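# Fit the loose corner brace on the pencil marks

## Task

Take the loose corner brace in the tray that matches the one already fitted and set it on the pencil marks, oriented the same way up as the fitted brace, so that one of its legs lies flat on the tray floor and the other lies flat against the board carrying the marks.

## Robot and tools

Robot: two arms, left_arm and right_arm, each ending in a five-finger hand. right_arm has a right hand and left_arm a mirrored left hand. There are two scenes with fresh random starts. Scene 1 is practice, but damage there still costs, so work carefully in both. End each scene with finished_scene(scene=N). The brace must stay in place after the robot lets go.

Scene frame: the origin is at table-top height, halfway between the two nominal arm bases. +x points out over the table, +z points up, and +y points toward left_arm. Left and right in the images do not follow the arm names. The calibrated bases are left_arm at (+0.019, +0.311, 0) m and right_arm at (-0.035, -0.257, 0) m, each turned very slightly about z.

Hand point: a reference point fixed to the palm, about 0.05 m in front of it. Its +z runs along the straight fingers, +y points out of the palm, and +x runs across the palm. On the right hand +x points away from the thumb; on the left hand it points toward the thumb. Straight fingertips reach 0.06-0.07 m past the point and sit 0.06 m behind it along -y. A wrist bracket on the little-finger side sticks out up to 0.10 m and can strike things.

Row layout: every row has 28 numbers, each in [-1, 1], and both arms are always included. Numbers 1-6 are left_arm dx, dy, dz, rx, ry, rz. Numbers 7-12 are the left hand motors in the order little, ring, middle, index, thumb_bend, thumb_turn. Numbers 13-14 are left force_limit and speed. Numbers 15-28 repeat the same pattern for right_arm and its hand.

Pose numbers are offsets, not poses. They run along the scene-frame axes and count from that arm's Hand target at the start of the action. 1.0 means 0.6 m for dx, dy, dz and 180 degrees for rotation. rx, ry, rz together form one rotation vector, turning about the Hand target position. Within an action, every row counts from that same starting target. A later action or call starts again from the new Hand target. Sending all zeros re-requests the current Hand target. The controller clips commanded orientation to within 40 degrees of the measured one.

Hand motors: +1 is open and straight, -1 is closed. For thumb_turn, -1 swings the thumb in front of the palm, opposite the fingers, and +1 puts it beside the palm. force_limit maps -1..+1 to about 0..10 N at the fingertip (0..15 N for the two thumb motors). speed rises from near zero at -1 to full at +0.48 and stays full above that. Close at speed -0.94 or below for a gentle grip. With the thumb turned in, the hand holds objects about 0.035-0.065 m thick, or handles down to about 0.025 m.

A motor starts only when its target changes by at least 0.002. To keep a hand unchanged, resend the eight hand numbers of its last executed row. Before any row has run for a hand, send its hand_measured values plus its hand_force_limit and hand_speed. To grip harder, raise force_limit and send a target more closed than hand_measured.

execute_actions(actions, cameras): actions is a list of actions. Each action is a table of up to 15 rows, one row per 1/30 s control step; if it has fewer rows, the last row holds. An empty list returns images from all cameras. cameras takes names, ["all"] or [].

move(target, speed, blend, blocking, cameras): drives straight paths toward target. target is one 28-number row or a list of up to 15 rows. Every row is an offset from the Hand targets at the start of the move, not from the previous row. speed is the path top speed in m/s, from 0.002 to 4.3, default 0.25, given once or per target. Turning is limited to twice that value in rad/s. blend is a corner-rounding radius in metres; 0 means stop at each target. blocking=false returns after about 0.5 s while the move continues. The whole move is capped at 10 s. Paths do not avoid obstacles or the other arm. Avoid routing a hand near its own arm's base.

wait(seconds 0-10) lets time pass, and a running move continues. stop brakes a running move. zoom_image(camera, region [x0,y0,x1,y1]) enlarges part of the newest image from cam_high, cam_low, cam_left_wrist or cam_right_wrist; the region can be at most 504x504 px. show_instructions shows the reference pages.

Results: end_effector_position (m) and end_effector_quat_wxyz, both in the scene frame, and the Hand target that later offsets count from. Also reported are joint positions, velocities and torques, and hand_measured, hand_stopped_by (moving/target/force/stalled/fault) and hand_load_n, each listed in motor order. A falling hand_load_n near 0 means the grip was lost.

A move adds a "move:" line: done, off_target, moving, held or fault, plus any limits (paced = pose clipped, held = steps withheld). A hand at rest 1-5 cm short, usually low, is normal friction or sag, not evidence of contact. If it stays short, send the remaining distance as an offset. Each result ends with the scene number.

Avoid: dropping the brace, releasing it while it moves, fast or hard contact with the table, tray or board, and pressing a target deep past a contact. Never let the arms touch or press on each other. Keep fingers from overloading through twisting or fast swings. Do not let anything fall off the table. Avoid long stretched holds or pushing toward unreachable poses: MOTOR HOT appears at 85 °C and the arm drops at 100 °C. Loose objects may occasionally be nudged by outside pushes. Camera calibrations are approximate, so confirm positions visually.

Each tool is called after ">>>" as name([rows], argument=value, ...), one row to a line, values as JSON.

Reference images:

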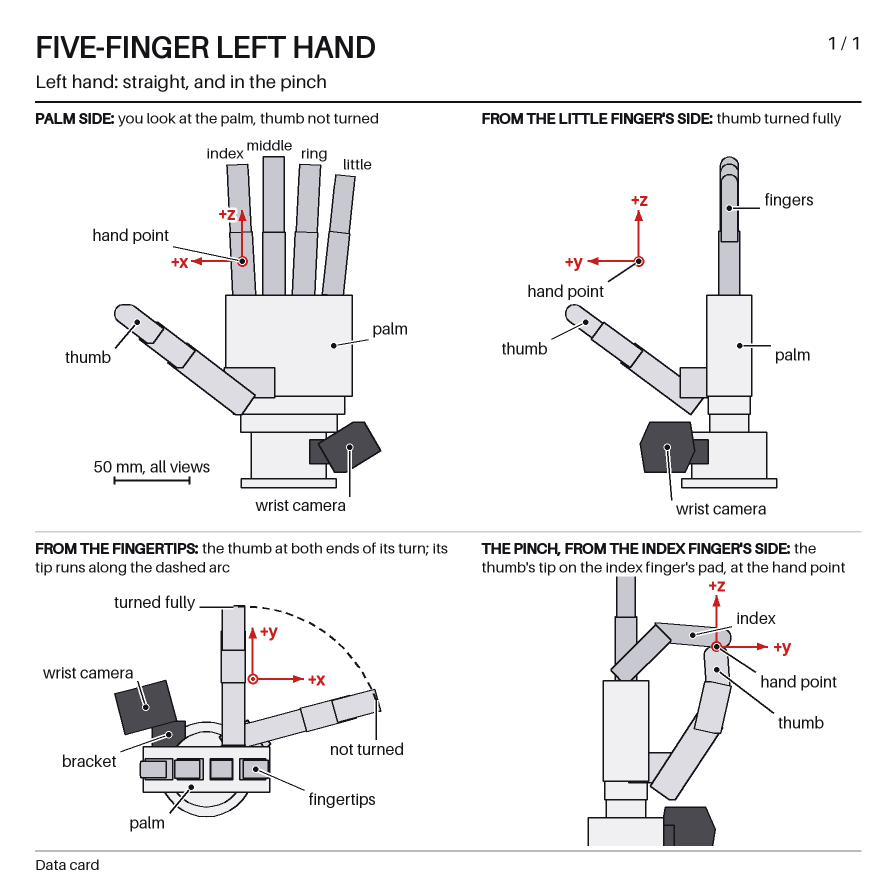

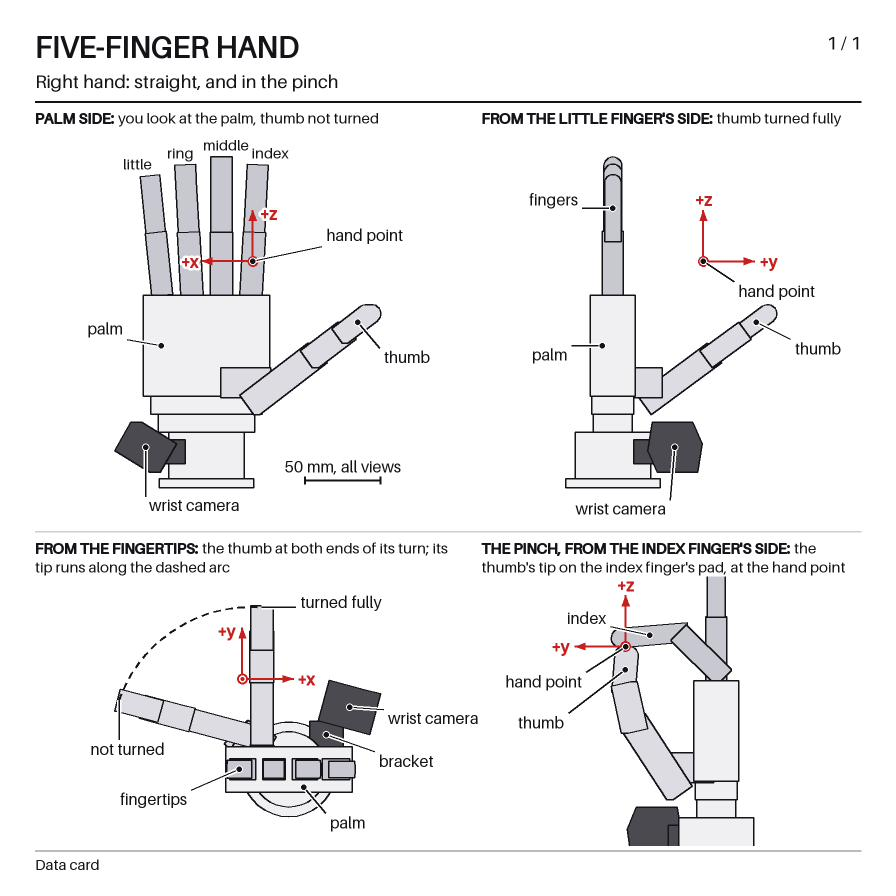

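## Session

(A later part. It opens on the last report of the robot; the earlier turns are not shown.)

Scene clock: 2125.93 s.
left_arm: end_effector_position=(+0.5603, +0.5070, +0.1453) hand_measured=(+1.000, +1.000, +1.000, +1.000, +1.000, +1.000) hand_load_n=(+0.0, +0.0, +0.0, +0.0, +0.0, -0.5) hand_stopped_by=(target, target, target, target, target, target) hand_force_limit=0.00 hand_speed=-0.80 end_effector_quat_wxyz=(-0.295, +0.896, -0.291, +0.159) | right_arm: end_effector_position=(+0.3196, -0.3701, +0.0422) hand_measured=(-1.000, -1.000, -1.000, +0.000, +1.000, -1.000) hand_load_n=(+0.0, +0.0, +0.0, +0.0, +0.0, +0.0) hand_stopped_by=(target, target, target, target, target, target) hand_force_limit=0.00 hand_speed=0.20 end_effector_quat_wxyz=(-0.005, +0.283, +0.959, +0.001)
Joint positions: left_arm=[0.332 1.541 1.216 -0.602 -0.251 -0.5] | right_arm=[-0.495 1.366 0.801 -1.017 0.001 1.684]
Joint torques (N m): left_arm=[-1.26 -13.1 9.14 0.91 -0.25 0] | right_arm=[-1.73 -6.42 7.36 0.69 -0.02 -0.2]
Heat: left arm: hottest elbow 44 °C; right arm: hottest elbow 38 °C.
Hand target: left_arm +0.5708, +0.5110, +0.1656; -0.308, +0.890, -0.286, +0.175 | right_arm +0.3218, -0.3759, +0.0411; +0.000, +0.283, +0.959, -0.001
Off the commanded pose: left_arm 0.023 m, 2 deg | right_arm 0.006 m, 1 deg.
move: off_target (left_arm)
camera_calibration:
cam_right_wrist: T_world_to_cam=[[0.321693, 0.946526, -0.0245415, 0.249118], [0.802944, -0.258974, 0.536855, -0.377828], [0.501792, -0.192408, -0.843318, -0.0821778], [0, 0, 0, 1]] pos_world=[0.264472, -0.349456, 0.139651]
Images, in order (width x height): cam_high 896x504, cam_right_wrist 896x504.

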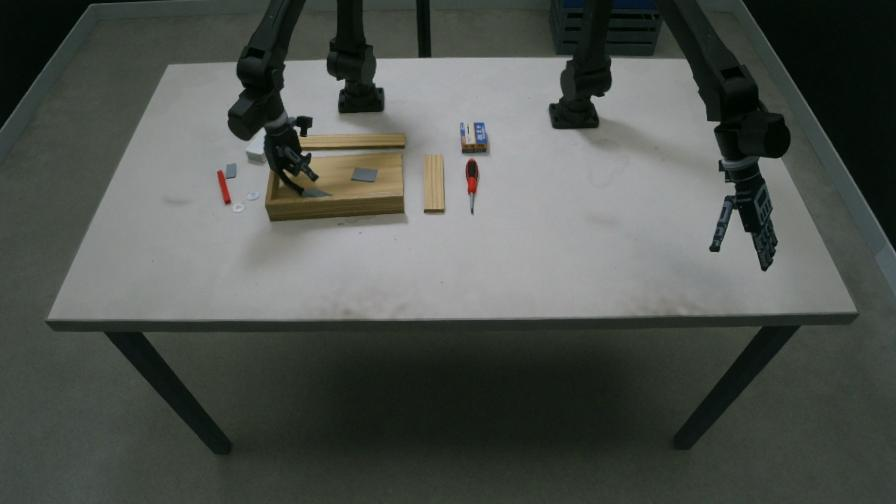

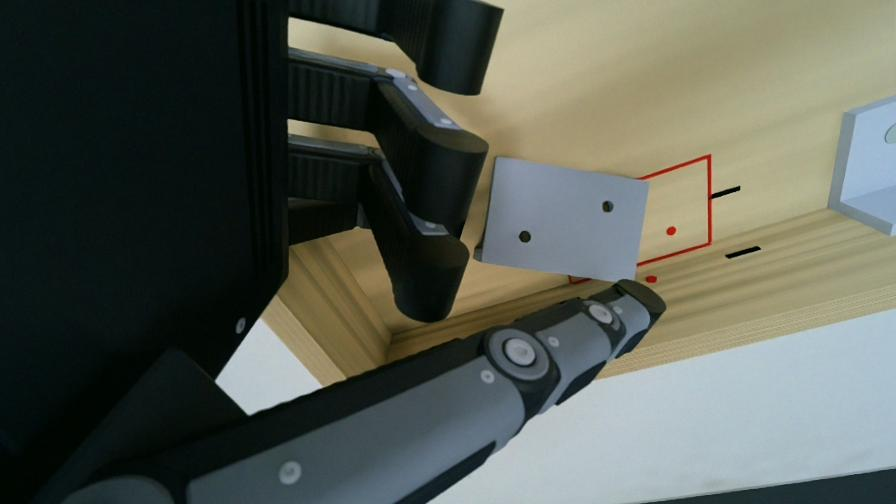

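>>> move([
  [0,0,0,0,0,0,1,1,1,1,1,1,0,-0.8, 0.003,0.0,-0.010,0,0,0,-1,-1,-1,0,1,-1,0,0.2],
  [0,0,0,0,0,0,1,1,1,1,1,1,0,-0.8, 0.0205,0.038,-0.010,0,0,0,-1,-1,-1,0,1,-1,0,0.2],
], speed=0.05, cameras=["cam_high","cam_right_wrist"])

>>> zoom_image(camera="cam_right_wrist", region=[430, 110, 650, 270])

>>> zoom_image(camera="cam_high", region=[290, 175, 340, 205])

Scene clock: 2164.13 s.
left_arm: end_effector_position=(+0.5603, +0.5070, +0.1453) hand_measured=(+1.000, +1.000, +1.000, +1.000, +1.000, +1.000) hand_load_n=(+0.0, +0.0, +0.0, +0.0, +0.0, +0.0) hand_stopped_by=(target, target, target, target, target, target) hand_force_limit=0.00 hand_speed=-0.80 end_effector_quat_wxyz=(-0.295, +0.896, -0.291, +0.159) | right_arm: end_effector_position=(+0.3292, -0.3571, +0.0377) hand_measured=(-1.000, -1.000, -1.000, +0.000, +1.000, -1.000) hand_load_n=(+0.0, +0.0, +0.0, -2.0, +0.0, +0.0) hand_stopped_by=(target, target, target, target, target, target) hand_force_limit=0.00 hand_speed=0.20 end_effector_quat_wxyz=(-0.001, +0.284, +0.959, -0.001)
Joint positions: left_arm=[0.332 1.541 1.216 -0.602 -0.251 -0.5] | right_arm=[-0.446 1.376 0.797 -0.994 0.002 1.735]
Joint torques (N m): left_arm=[-0.97 -12.86 9.26 1.02 -0.24 -0.02] | right_arm=[1.08 -6.18 7.3 0.44 -0.1 0.07]
Heat: left arm: hottest elbow 45 °C; right arm: hottest elbow 37 °C.
Hand target: left_arm +0.5708, +0.5110, +0.1656; -0.308, +0.890, -0.286, +0.175 | right_arm +0.3340, -0.3531, +0.0350; +0.000, +0.283, +0.959, -0.001
Off the commanded pose: left_arm 0.023 m, 2 deg | right_arm 0.007 m, 0 deg.
move: off_target (left_arm)
camera_calibration:
cam_right_wrist: T_world_to_cam=[[0.323948, 0.945693, -0.0268691, 0.232556], [0.798759, -0.258176, 0.543442, -0.378312], [0.506993, -0.197509, -0.839016, -0.0919856], [0, 0, 0, 1]] pos_world=[0.27348, -0.335766, 0.134662]
Images, in order (width x height): cam_high 896x504, cam_right_wrist 896x504.

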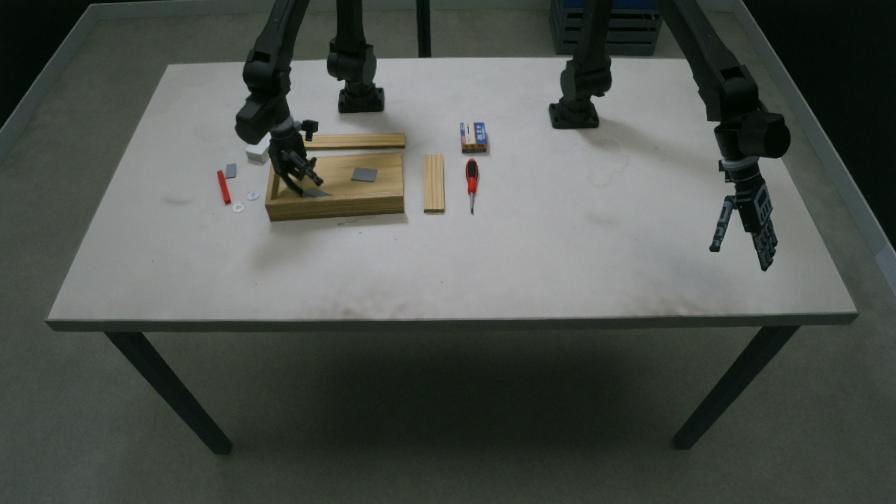

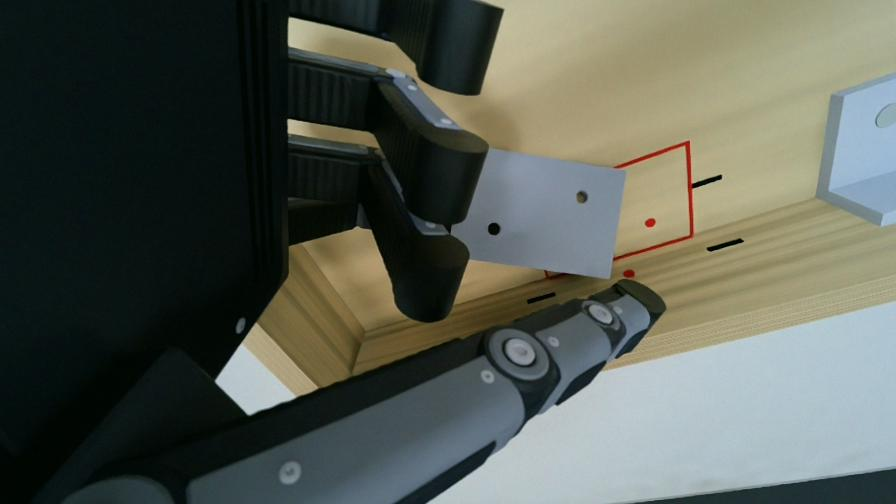

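Scaled by 2.291 from the camera's 896x504 image, which has a finer 1280x720 frame.

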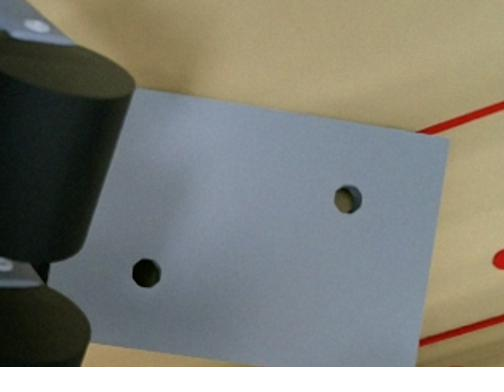

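Scaled by 10.080 from the camera's 896x504 image, which has a finer 1280x720 frame.

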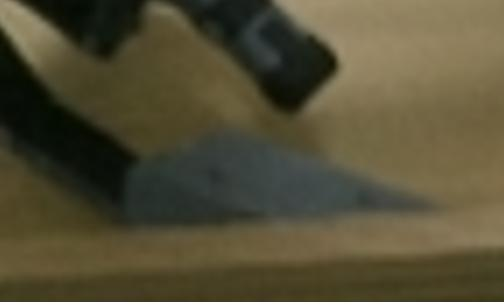

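>>> move([
  [0,0,0,0,0,0,1,1,1,1,1,1,0,-0.8, 0.007,0.014,0.002,0,0,0,-1,-1,-1,0,1,-1,0,0.2],
], speed=0.05, cameras=["cam_high","cam_right_wrist"])

>>> zoom_image(camera="cam_right_wrist", region=[430, 110, 650, 270])

>>> zoom_image(camera="cam_high", region=[290, 175, 340, 205])

Scene clock: 2174.70 s.
left_arm: end_effector_position=(+0.5603, +0.5070, +0.1453) hand_measured=(+1.000, +1.000, +1.000, +1.000, +1.000, +1.000) hand_load_n=(+0.5, +0.0, +0.0, +0.0, +0.0, +0.0) hand_stopped_by=(target, target, target, target, target, target) hand_force_limit=0.00 hand_speed=-0.80 end_effector_quat_wxyz=(-0.295, +0.896, -0.291, +0.159) | right_arm: end_effector_position=(+0.3325, -0.3502, +0.0376) hand_measured=(-1.000, -1.000, -1.000, +0.000, +1.000, -1.000) hand_load_n=(+0.0, +0.0, +0.0, -2.0, +0.0, +0.0) hand_stopped_by=(target, target, target, target, target, target) hand_force_limit=0.00 hand_speed=0.20 end_effector_quat_wxyz=(-0.002, +0.287, +0.958, -0.002)
Joint positions: left_arm=[0.332 1.541 1.216 -0.602 -0.251 -0.5] | right_arm=[-0.421 1.376 0.797 -0.994 0.004 1.766]
Joint torques (N m): left_arm=[-0.91 -12.92 9.31 0.95 -0.23 -0.01] | right_arm=[1.2 -6.24 7.71 0.31 -0.13 0.05]
Heat: left arm: hottest elbow 45 °C; right arm: hottest elbow 36 °C.
Hand target: left_arm +0.5708, +0.5110, +0.1656; -0.308, +0.890, -0.286, +0.175 | right_arm +0.3382, -0.3446, +0.0362; +0.000, +0.283, +0.959, -0.001
Off the commanded pose: left_arm 0.023 m, 2 deg | right_arm 0.008 m, 1 deg.
move: off_target (left_arm)
camera_calibration:
cam_right_wrist: T_world_to_cam=[[0.330106, 0.943501, -0.0288963, 0.222249], [0.797443, -0.262362, 0.54337, -0.380225], [0.50509, -0.202413, -0.838996, -0.0935211], [0, 0, 0, 1]] pos_world=[0.277078, -0.328379, 0.134561]
Images, in order (width x height): cam_high 896x504, cam_right_wrist 896x504.

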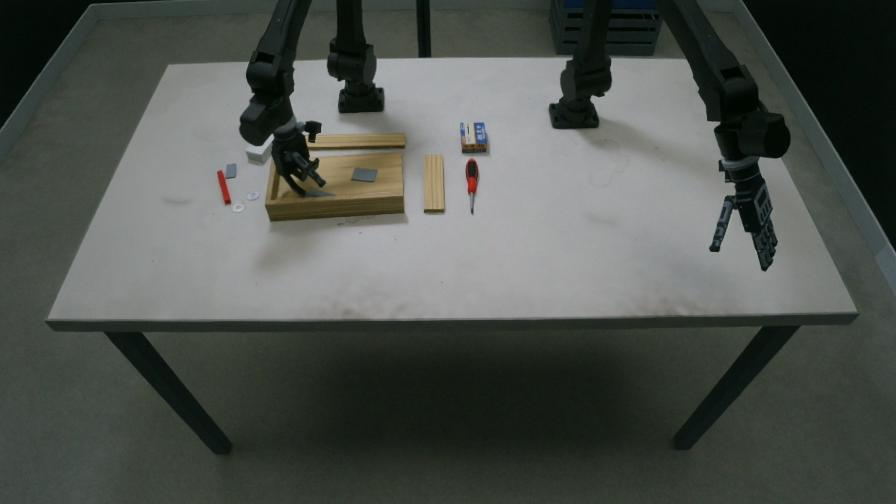

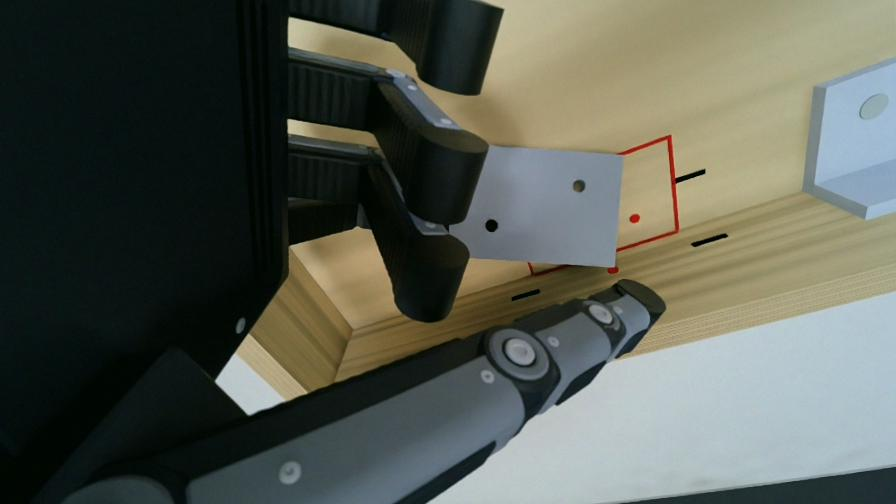

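Scaled by 2.291 from the camera's 896x504 image, which has a finer 1280x720 frame.

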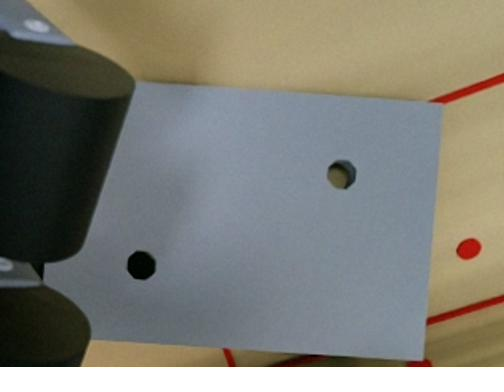

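Scaled by 10.080 from the camera's 896x504 image, which has a finer 1280x720 frame.

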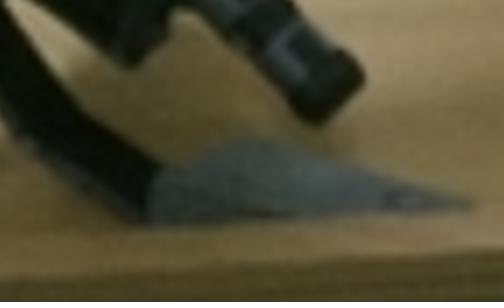

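>>> move([
  [0,0,0,0,0,0,1,1,1,1,1,1,0,-0.8, 0.022,0.010,0.06,0,0,0,-1,-1,-1,0,1,-1,0,0.2],
], speed=0.05, cameras=["cam_high","cam_right_wrist"])

>>> zoom_image(camera="cam_right_wrist", region=[430, 110, 650, 270])

>>> zoom_image(camera="cam_high", region=[290, 165, 345, 205])

Scene clock: 2197.73 s.
left_arm: end_effector_position=(+0.5603, +0.5070, +0.1453) hand_measured=(+1.000, +1.000, +1.000, +1.000, +1.000, +1.000) hand_load_n=(+0.0, +0.0, +0.0, +0.0, +0.0, +0.0) hand_stopped_by=(target, target, target, target, target, target) hand_force_limit=0.00 hand_speed=-0.80 end_effector_quat_wxyz=(-0.295, +0.896, -0.291, +0.159) | right_arm: end_effector_position=(+0.3290, -0.3356, +0.0483) hand_measured=(-1.000, -1.000, -1.000, +0.000, +1.000, -1.000) hand_load_n=(+0.0, +0.0, +0.0, +0.5, +0.0, +0.0) hand_stopped_by=(target, target, target, target, target, target) hand_force_limit=0.00 hand_speed=0.20 end_effector_quat_wxyz=(-0.027, +0.283, +0.959, +0.000)
Joint positions: left_arm=[0.332 1.541 1.216 -0.602 -0.251 -0.5] | right_arm=[-0.386 1.371 0.83 -1.085 0.003 1.794]
Joint torques (N m): left_arm=[-1.08 -12.98 9.26 0.94 -0.23 0.01] | right_arm=[0.79 -8 11.73 -0.7 -0.15 0.06]
Heat: left arm: hottest elbow 45 °C; right arm: hottest elbow 36 °C.
Hand target: left_arm +0.5708, +0.5110, +0.1656; -0.308, +0.890, -0.286, +0.175 | right_arm +0.3514, -0.3387, +0.0721; +0.000, +0.283, +0.959, -0.001
Off the commanded pose: left_arm 0.023 m, 2 deg | right_arm 0.033 m, 3 deg.
move: off_target (left_arm, right_arm)
camera_calibration:
cam_right_wrist: T_world_to_cam=[[0.320432, 0.946878, -0.0273099, 0.214274], [0.825008, -0.264791, 0.499246, -0.387087], [0.465494, -0.182505, -0.86603, -0.0589123], [0, 0, 0, 1]] pos_world=[0.278113, -0.31614, 0.148084]
Images, in order (width x height): cam_high 896x504, cam_right_wrist 896x504.

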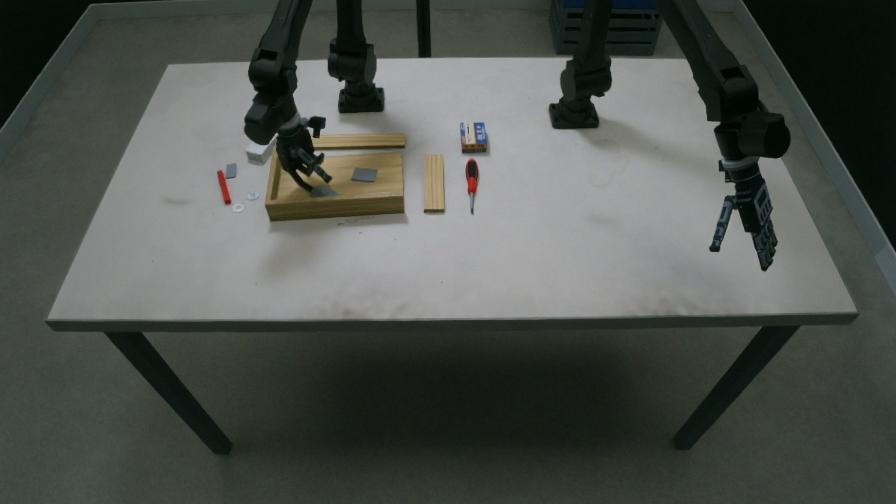

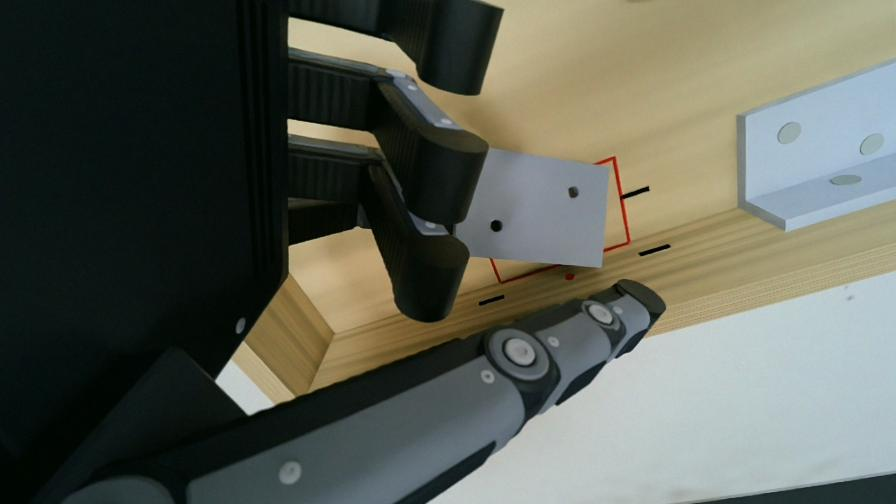

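Scaled by 2.291 from the camera's 896x504 image, which has a finer 1280x720 frame.

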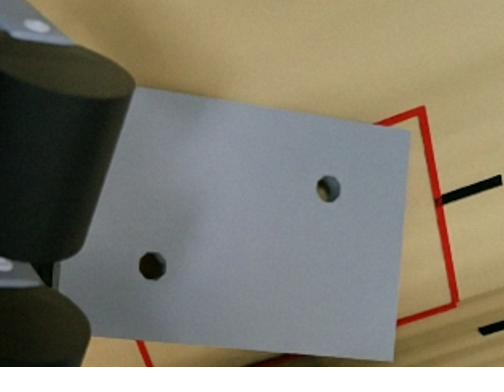

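Scaled by 9.164 from the camera's 896x504 image, which has a finer 1280x720 frame.

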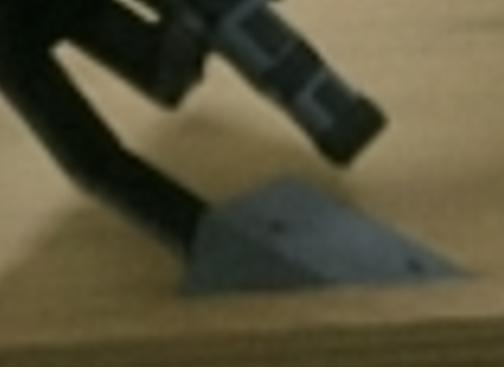

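>>> move([
  [0,0,0,0,0,0,1,1,1,1,1,1,0,-0.8, 0.013,0.021,0.03,0,0,0,-1,-1,-1,0,1,-1,0,0.2],
], speed=0.05, cameras=["cam_high","cam_right_wrist"])

>>> zoom_image(camera="cam_right_wrist", region=[430, 110, 650, 270])

>>> zoom_image(camera="cam_high", region=[290, 165, 345, 205])

Scene clock: 2210.57 s.
left_arm: end_effector_position=(+0.5603, +0.5070, +0.1453) hand_measured=(+1.000, +1.000, +1.000, +1.000, +1.000, +1.000) hand_load_n=(+0.0, +0.0, +0.0, +0.0, -0.5, -0.5) hand_stopped_by=(target, target, target, target, target, target) hand_force_limit=0.00 hand_speed=-0.80 end_effector_quat_wxyz=(-0.295, +0.896, -0.291, +0.159) | right_arm: end_effector_position=(+0.3374, -0.3237, +0.0655) hand_measured=(-1.000, -1.000, -1.000, +0.000, +1.000, -1.000) hand_load_n=(+0.0, +0.0, +0.0, +0.5, +0.0, +0.0) hand_stopped_by=(target, target, target, target, target, target) hand_force_limit=0.00 hand_speed=0.20 end_effector_quat_wxyz=(-0.028, +0.282, +0.959, +0.000)
Joint positions: left_arm=[0.332 1.541 1.216 -0.602 -0.251 -0.5] | right_arm=[-0.344 1.356 0.868 -1.138 0.002 1.835]
Joint torques (N m): left_arm=[-0.79 -13.27 9.52 1.13 -0.25 0] | right_arm=[0.56 -8 12.03 -0.64 -0.13 0.07]
Heat: left arm: hottest elbow 45 °C; right arm: hottest elbow 36 °C.
Hand target: left_arm +0.5708, +0.5110, +0.1656; -0.308, +0.890, -0.286, +0.175 | right_arm +0.3591, -0.3261, +0.0901; +0.000, +0.283, +0.959, -0.001
Off the commanded pose: left_arm 0.023 m, 2 deg | right_arm 0.033 m, 3 deg.
move: off_target (left_arm, right_arm)
camera_calibration:
cam_right_wrist: T_world_to_cam=[[0.319713, 0.947088, -0.0284299, 0.201148], [0.825512, -0.263693, 0.498996, -0.399244], [0.465096, -0.183005, -0.866138, -0.0456704], [0, 0, 0, 1]] pos_world=[0.286512, -0.30414, 0.165383]
Images, in order (width x height): cam_high 896x504, cam_right_wrist 896x504.

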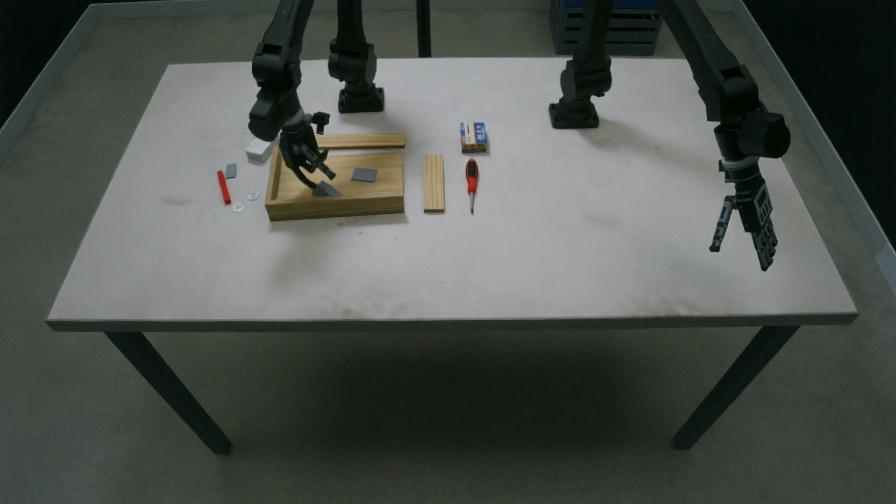

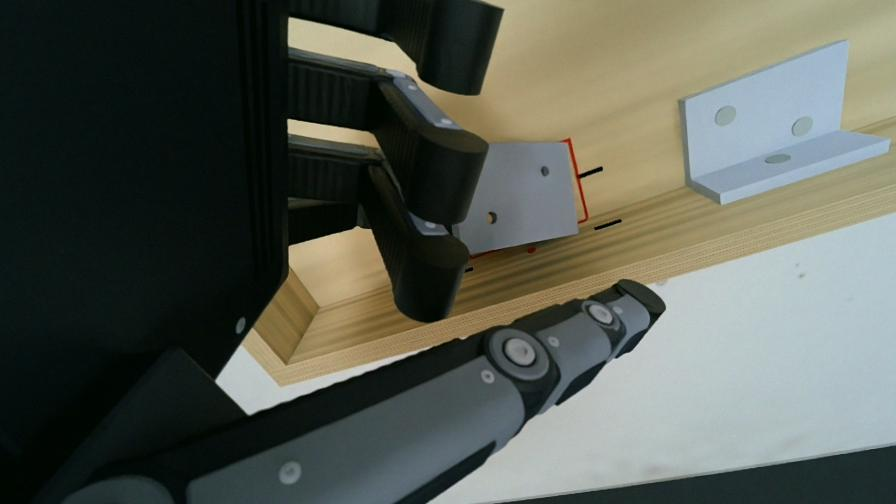

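Scaled by 2.291 from the camera's 896x504 image, which has a finer 1280x720 frame.

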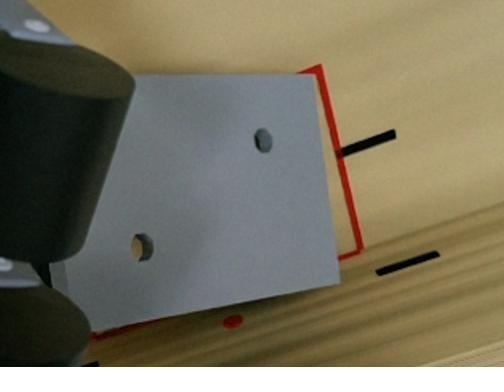

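Scaled by 9.164 from the camera's 896x504 image, which has a finer 1280x720 frame.

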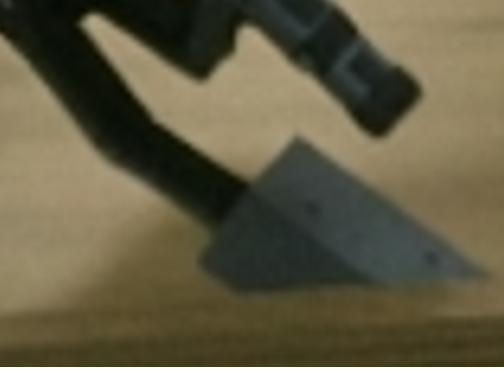

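>>> move([
  [0,0,0,0,0,0,1,1,1,1,1,1,0,-0.8, 0.0125,0.0235,0.020,0,0,0,-1,-1,-1,0,1,-1,0,0.2],
], speed=0.05, cameras=["cam_high","cam_right_wrist"])

>>> zoom_image(camera="cam_right_wrist", region=[430, 110, 650, 270])

>>> zoom_image(camera="cam_high", region=[290, 165, 345, 205])

Scene clock: 2238.47 s.
left_arm: end_effector_position=(+0.5603, +0.5070, +0.1453) hand_measured=(+1.000, +1.000, +1.000, +1.000, +1.000, +1.000) hand_load_n=(+0.0, +0.0, +0.0, +0.0, +0.0, +0.0) hand_stopped_by=(target, target, target, target, target, target) hand_force_limit=0.00 hand_speed=-0.80 end_effector_quat_wxyz=(-0.295, +0.896, -0.291, +0.159) | right_arm: end_effector_position=(+0.3449, -0.3103, +0.0765) hand_measured=(-1.000, -1.000, -1.000, +0.000, +1.000, -1.000) hand_load_n=(+0.0, +0.0, +0.0, +0.5, +0.0, +0.0) hand_stopped_by=(target, target, target, target, target, target) hand_force_limit=0.00 hand_speed=0.20 end_effector_quat_wxyz=(-0.029, +0.282, +0.959, -0.001)
Joint positions: left_arm=[0.332 1.541 1.216 -0.602 -0.251 -0.5] | right_arm=[-0.299 1.352 0.897 -1.173 0.001 1.878]
Joint torques (N m): left_arm=[-1.26 -13.16 9.29 0.99 -0.23 0] | right_arm=[0.62 -8.18 12.29 -0.59 -0.1 0.07]
Heat: left arm: hottest elbow 45 °C; right arm: hottest elbow 39 °C.
Hand target: left_arm +0.5708, +0.5110, +0.1656; -0.308, +0.890, -0.286, +0.175 | right_arm +0.3666, -0.3120, +0.1021; +0.000, +0.283, +0.959, -0.001
Off the commanded pose: left_arm 0.023 m, 2 deg | right_arm 0.034 m, 3 deg.
move: off_target (left_arm, right_arm)
camera_calibration:
cam_right_wrist: T_world_to_cam=[[0.318499, 0.947441, -0.0302197, 0.186961], [0.827148, -0.262205, 0.497066, -0.407366], [0.463017, -0.183311, -0.867186, -0.0365074], [0, 0, 0, 1]] pos_world=[0.294308, -0.29064, 0.176479]
Images, in order (width x height): cam_high 896x504, cam_right_wrist 896x504.

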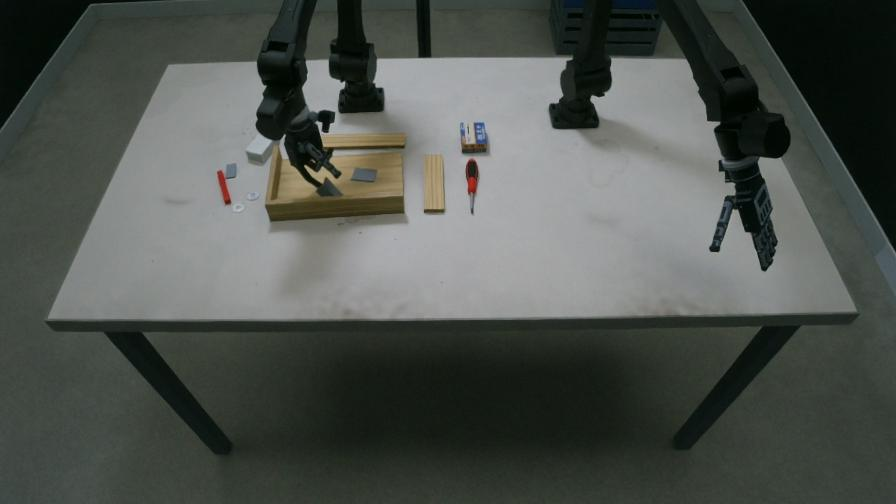

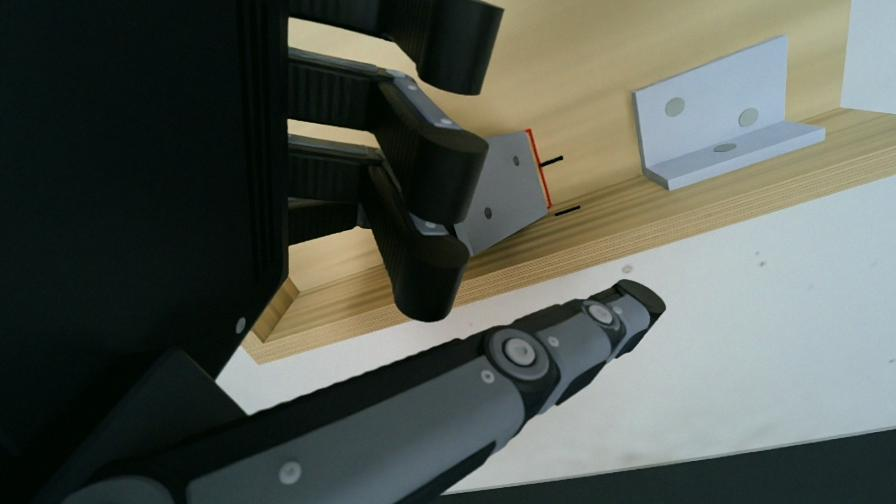

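Scaled by 2.291 from the camera's 896x504 image, which has a finer 1280x720 frame.

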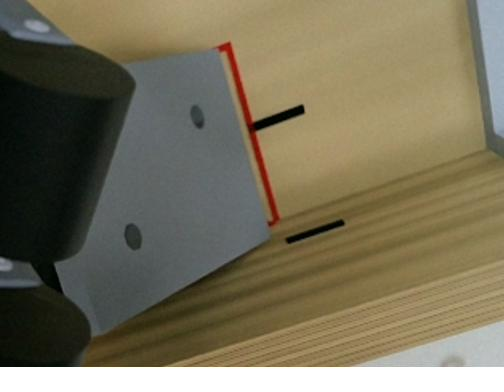

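Scaled by 9.164 from the camera's 896x504 image, which has a finer 1280x720 frame.

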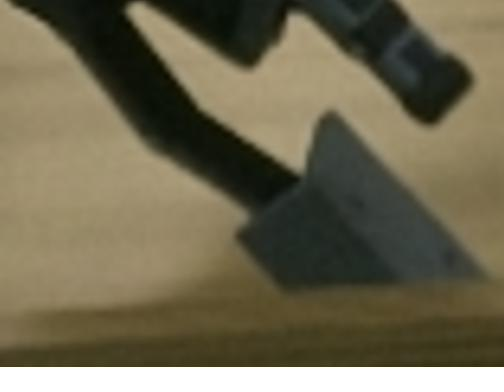

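>>> move([
  [0,0,0,0,0,0,1,1,1,1,1,1,0,-0.8, 0.0105,0.0215,0.009,0,0,0,-1,-1,-1,0,1,-1,0,0.2],
], speed=0.05, cameras=["cam_high","cam_right_wrist"])

>>> zoom_image(camera="cam_right_wrist", region=[430, 110, 650, 270])

>>> zoom_image(camera="cam_high", region=[290, 165, 345, 205])

Scene clock: 2253.40 s.
left_arm: end_effector_position=(+0.5603, +0.5070, +0.1453) hand_measured=(+1.000, +1.000, +1.000, +1.000, +1.000, +1.000) hand_load_n=(+0.0, +0.0, +0.0, +0.0, +0.0, +0.0) hand_stopped_by=(target, target, target, target, target, target) hand_force_limit=0.00 hand_speed=-0.80 end_effector_quat_wxyz=(-0.295, +0.896, -0.291, +0.159) | right_arm: end_effector_position=(+0.3523, -0.2983, +0.0830) hand_measured=(-1.000, -1.000, -1.000, +0.000, +1.000, -1.000) hand_load_n=(+0.0, +0.0, +0.0, +0.0, +0.0, +0.0) hand_stopped_by=(target, target, target, target, target, target) hand_force_limit=0.00 hand_speed=0.20 end_effector_quat_wxyz=(-0.026, +0.282, +0.959, -0.002)
Joint positions: left_arm=[0.332 1.541 1.216 -0.602 -0.251 -0.5] | right_arm=[-0.259 1.352 0.915 -1.187 0.001 1.918]
Joint torques (N m): left_arm=[-1.67 -13.39 9.24 1.06 -0.22 -0.01] | right_arm=[0.38 -8.06 12.23 -0.66 -0.09 0.08]
Heat: left arm: hottest elbow 45 °C; right arm: hottest elbow 39 °C.
Hand target: left_arm +0.5708, +0.5110, +0.1656; -0.308, +0.890, -0.286, +0.175 | right_arm +0.3731, -0.2991, +0.1076; +0.000, +0.283, +0.959, -0.001
Off the commanded pose: left_arm 0.023 m, 2 deg | right_arm 0.032 m, 3 deg.
move: off_target (left_arm, right_arm)
camera_calibration:
cam_right_wrist: T_world_to_cam=[[0.31861, 0.947357, -0.0316682, 0.173475], [0.825312, -0.260823, 0.50083, -0.41277], [0.466205, -0.185706, -0.864966, -0.0341479], [0, 0, 0, 1]] pos_world=[0.301314, -0.278344, 0.182685]
Images, in order (width x height): cam_high 896x504, cam_right_wrist 896x504.

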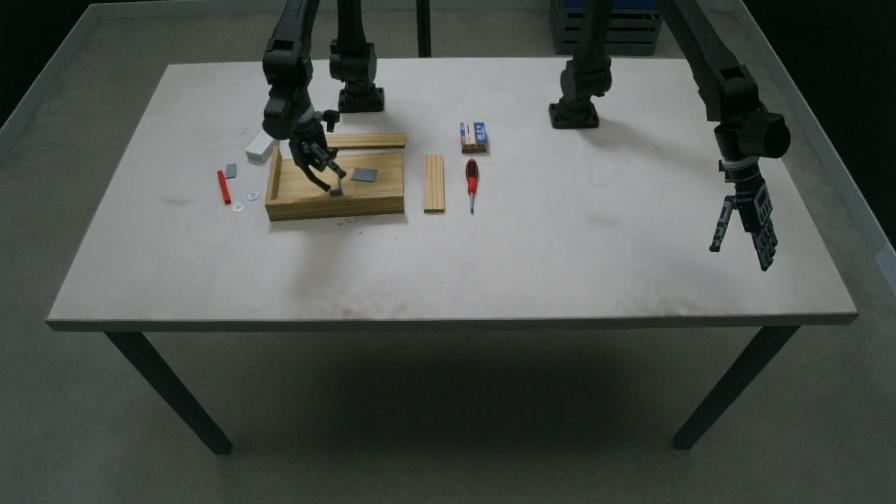

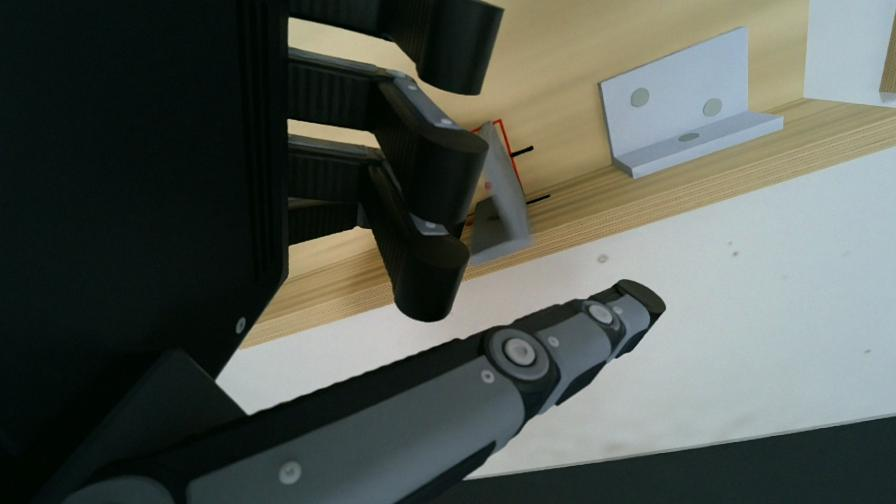

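Scaled by 2.291 from the camera's 896x504 image, which has a finer 1280x720 frame.

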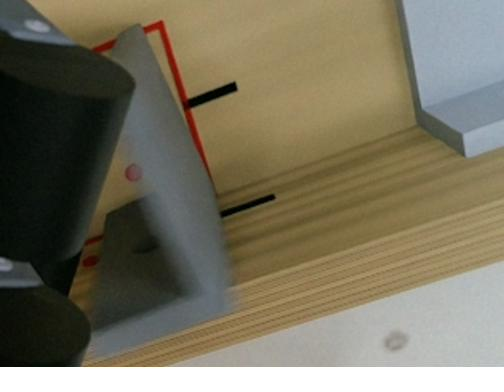

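Scaled by 9.164 from the camera's 896x504 image, which has a finer 1280x720 frame.

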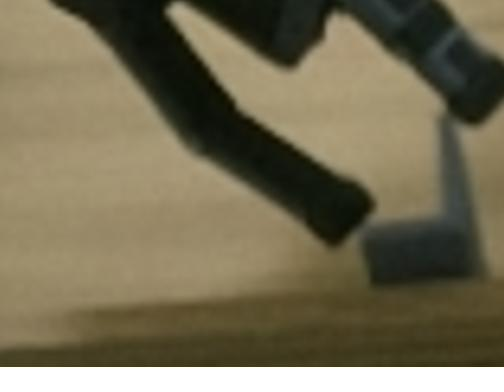

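>>> execute_actions(actions=[], cameras=["cam_high","cam_right_wrist"])

>>> zoom_image(camera="cam_right_wrist", region=[430, 90, 650, 250])

>>> zoom_image(camera="cam_high", region=[300, 165, 355, 205])

Scene clock: 2258.47 s.
left_arm: end_effector_position=(+0.5603, +0.5070, +0.1453) hand_measured=(+1.000, +1.000, +1.000, +1.000, +1.000, +1.000) hand_load_n=(+0.0, +0.0, +0.0, +0.0, +0.0, +0.0) hand_stopped_by=(target, target, target, target, target, target) hand_force_limit=0.00 hand_speed=-0.80 end_effector_quat_wxyz=(-0.295, +0.896, -0.291, +0.159) | right_arm: end_effector_position=(+0.3523, -0.2983, +0.0830) hand_measured=(-1.000, -1.000, -1.000, +0.000, +1.000, -1.000) hand_load_n=(+0.0, +0.0, +0.0, +0.0, +0.0, +0.5) hand_stopped_by=(target, target, target, target, target, target) hand_force_limit=0.00 hand_speed=0.20 end_effector_quat_wxyz=(-0.026, +0.282, +0.959, -0.002)
Joint positions: left_arm=[0.332 1.541 1.216 -0.602 -0.251 -0.5] | right_arm=[-0.259 1.352 0.915 -1.187 0.001 1.919]
Joint velocities: within noise
Joint torques (N m): left_arm=[-1.38 -13.04 9.2 0.88 -0.23 -0.06] | right_arm=[0.32 -8 12.31 -0.66 -0.09 0.06]
Motor temperatures (°C): left_arm=[27 35 45 26 28 28] | right_arm=[29 27 39 27 27 24]
Heat: left arm: hottest elbow 45 °C; right arm: hottest elbow 39 °C.
Hand target: left_arm +0.5708, +0.5110, +0.1656; -0.308, +0.890, -0.286, +0.175 | right_arm +0.3731, -0.2991, +0.1076; +0.000, +0.283, +0.959, -0.001
Off the commanded pose: left_arm 0.023 m, 2 deg | right_arm 0.032 m, 3 deg.
camera_calibration:
cam_right_wrist: T_world_to_cam=[[0.319323, 0.947115, -0.0317078, 0.173201], [0.8251, -0.261417, 0.500871, -0.412879], [0.466093, -0.186101, -0.864941, -0.034229], [0, 0, 0, 1]] pos_world=[0.301314, -0.278345, 0.182685]
Images, in order (width x height): cam_high 896x504, cam_right_wrist 896x504.

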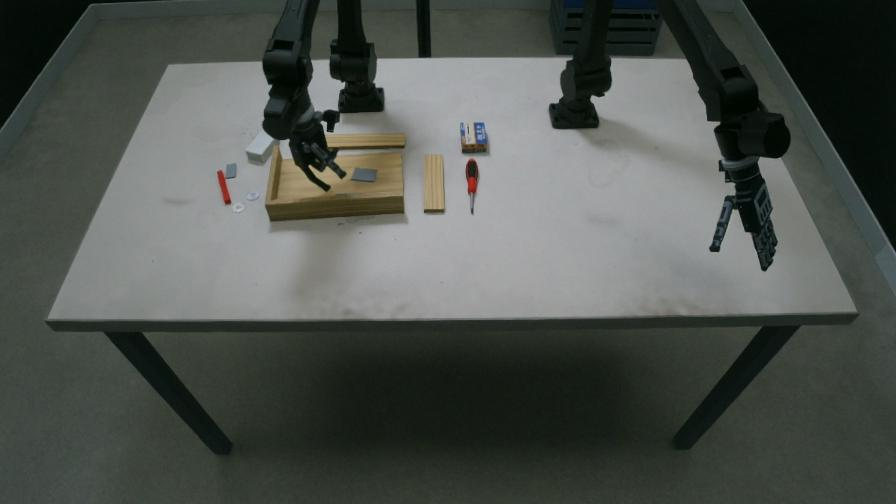

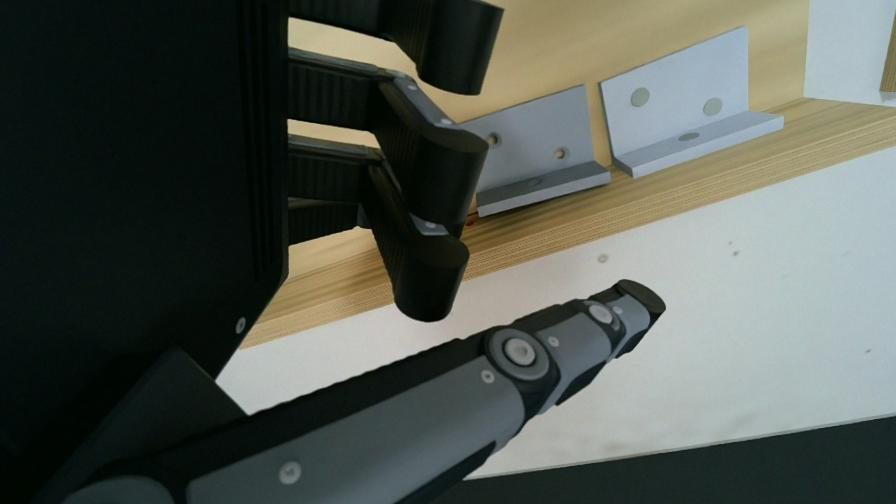

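Scaled by 2.291 from the camera's 896x504 image, which has a finer 1280x720 frame.

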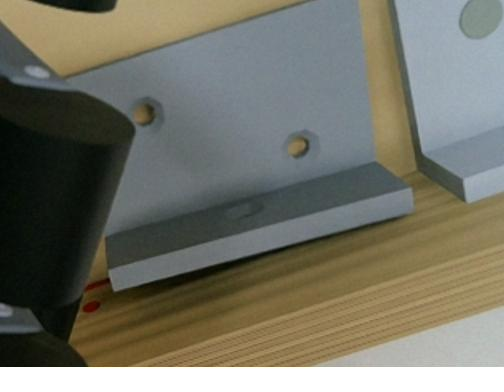

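Scaled by 9.164 from the camera's 896x504 image, which has a finer 1280x720 frame.

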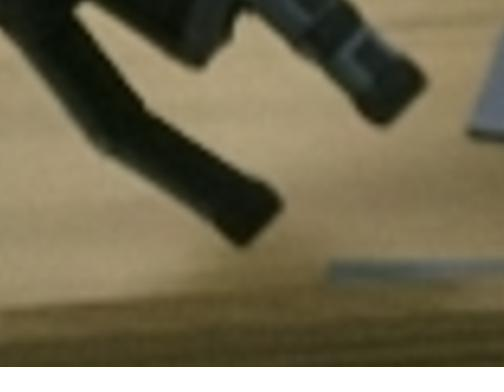

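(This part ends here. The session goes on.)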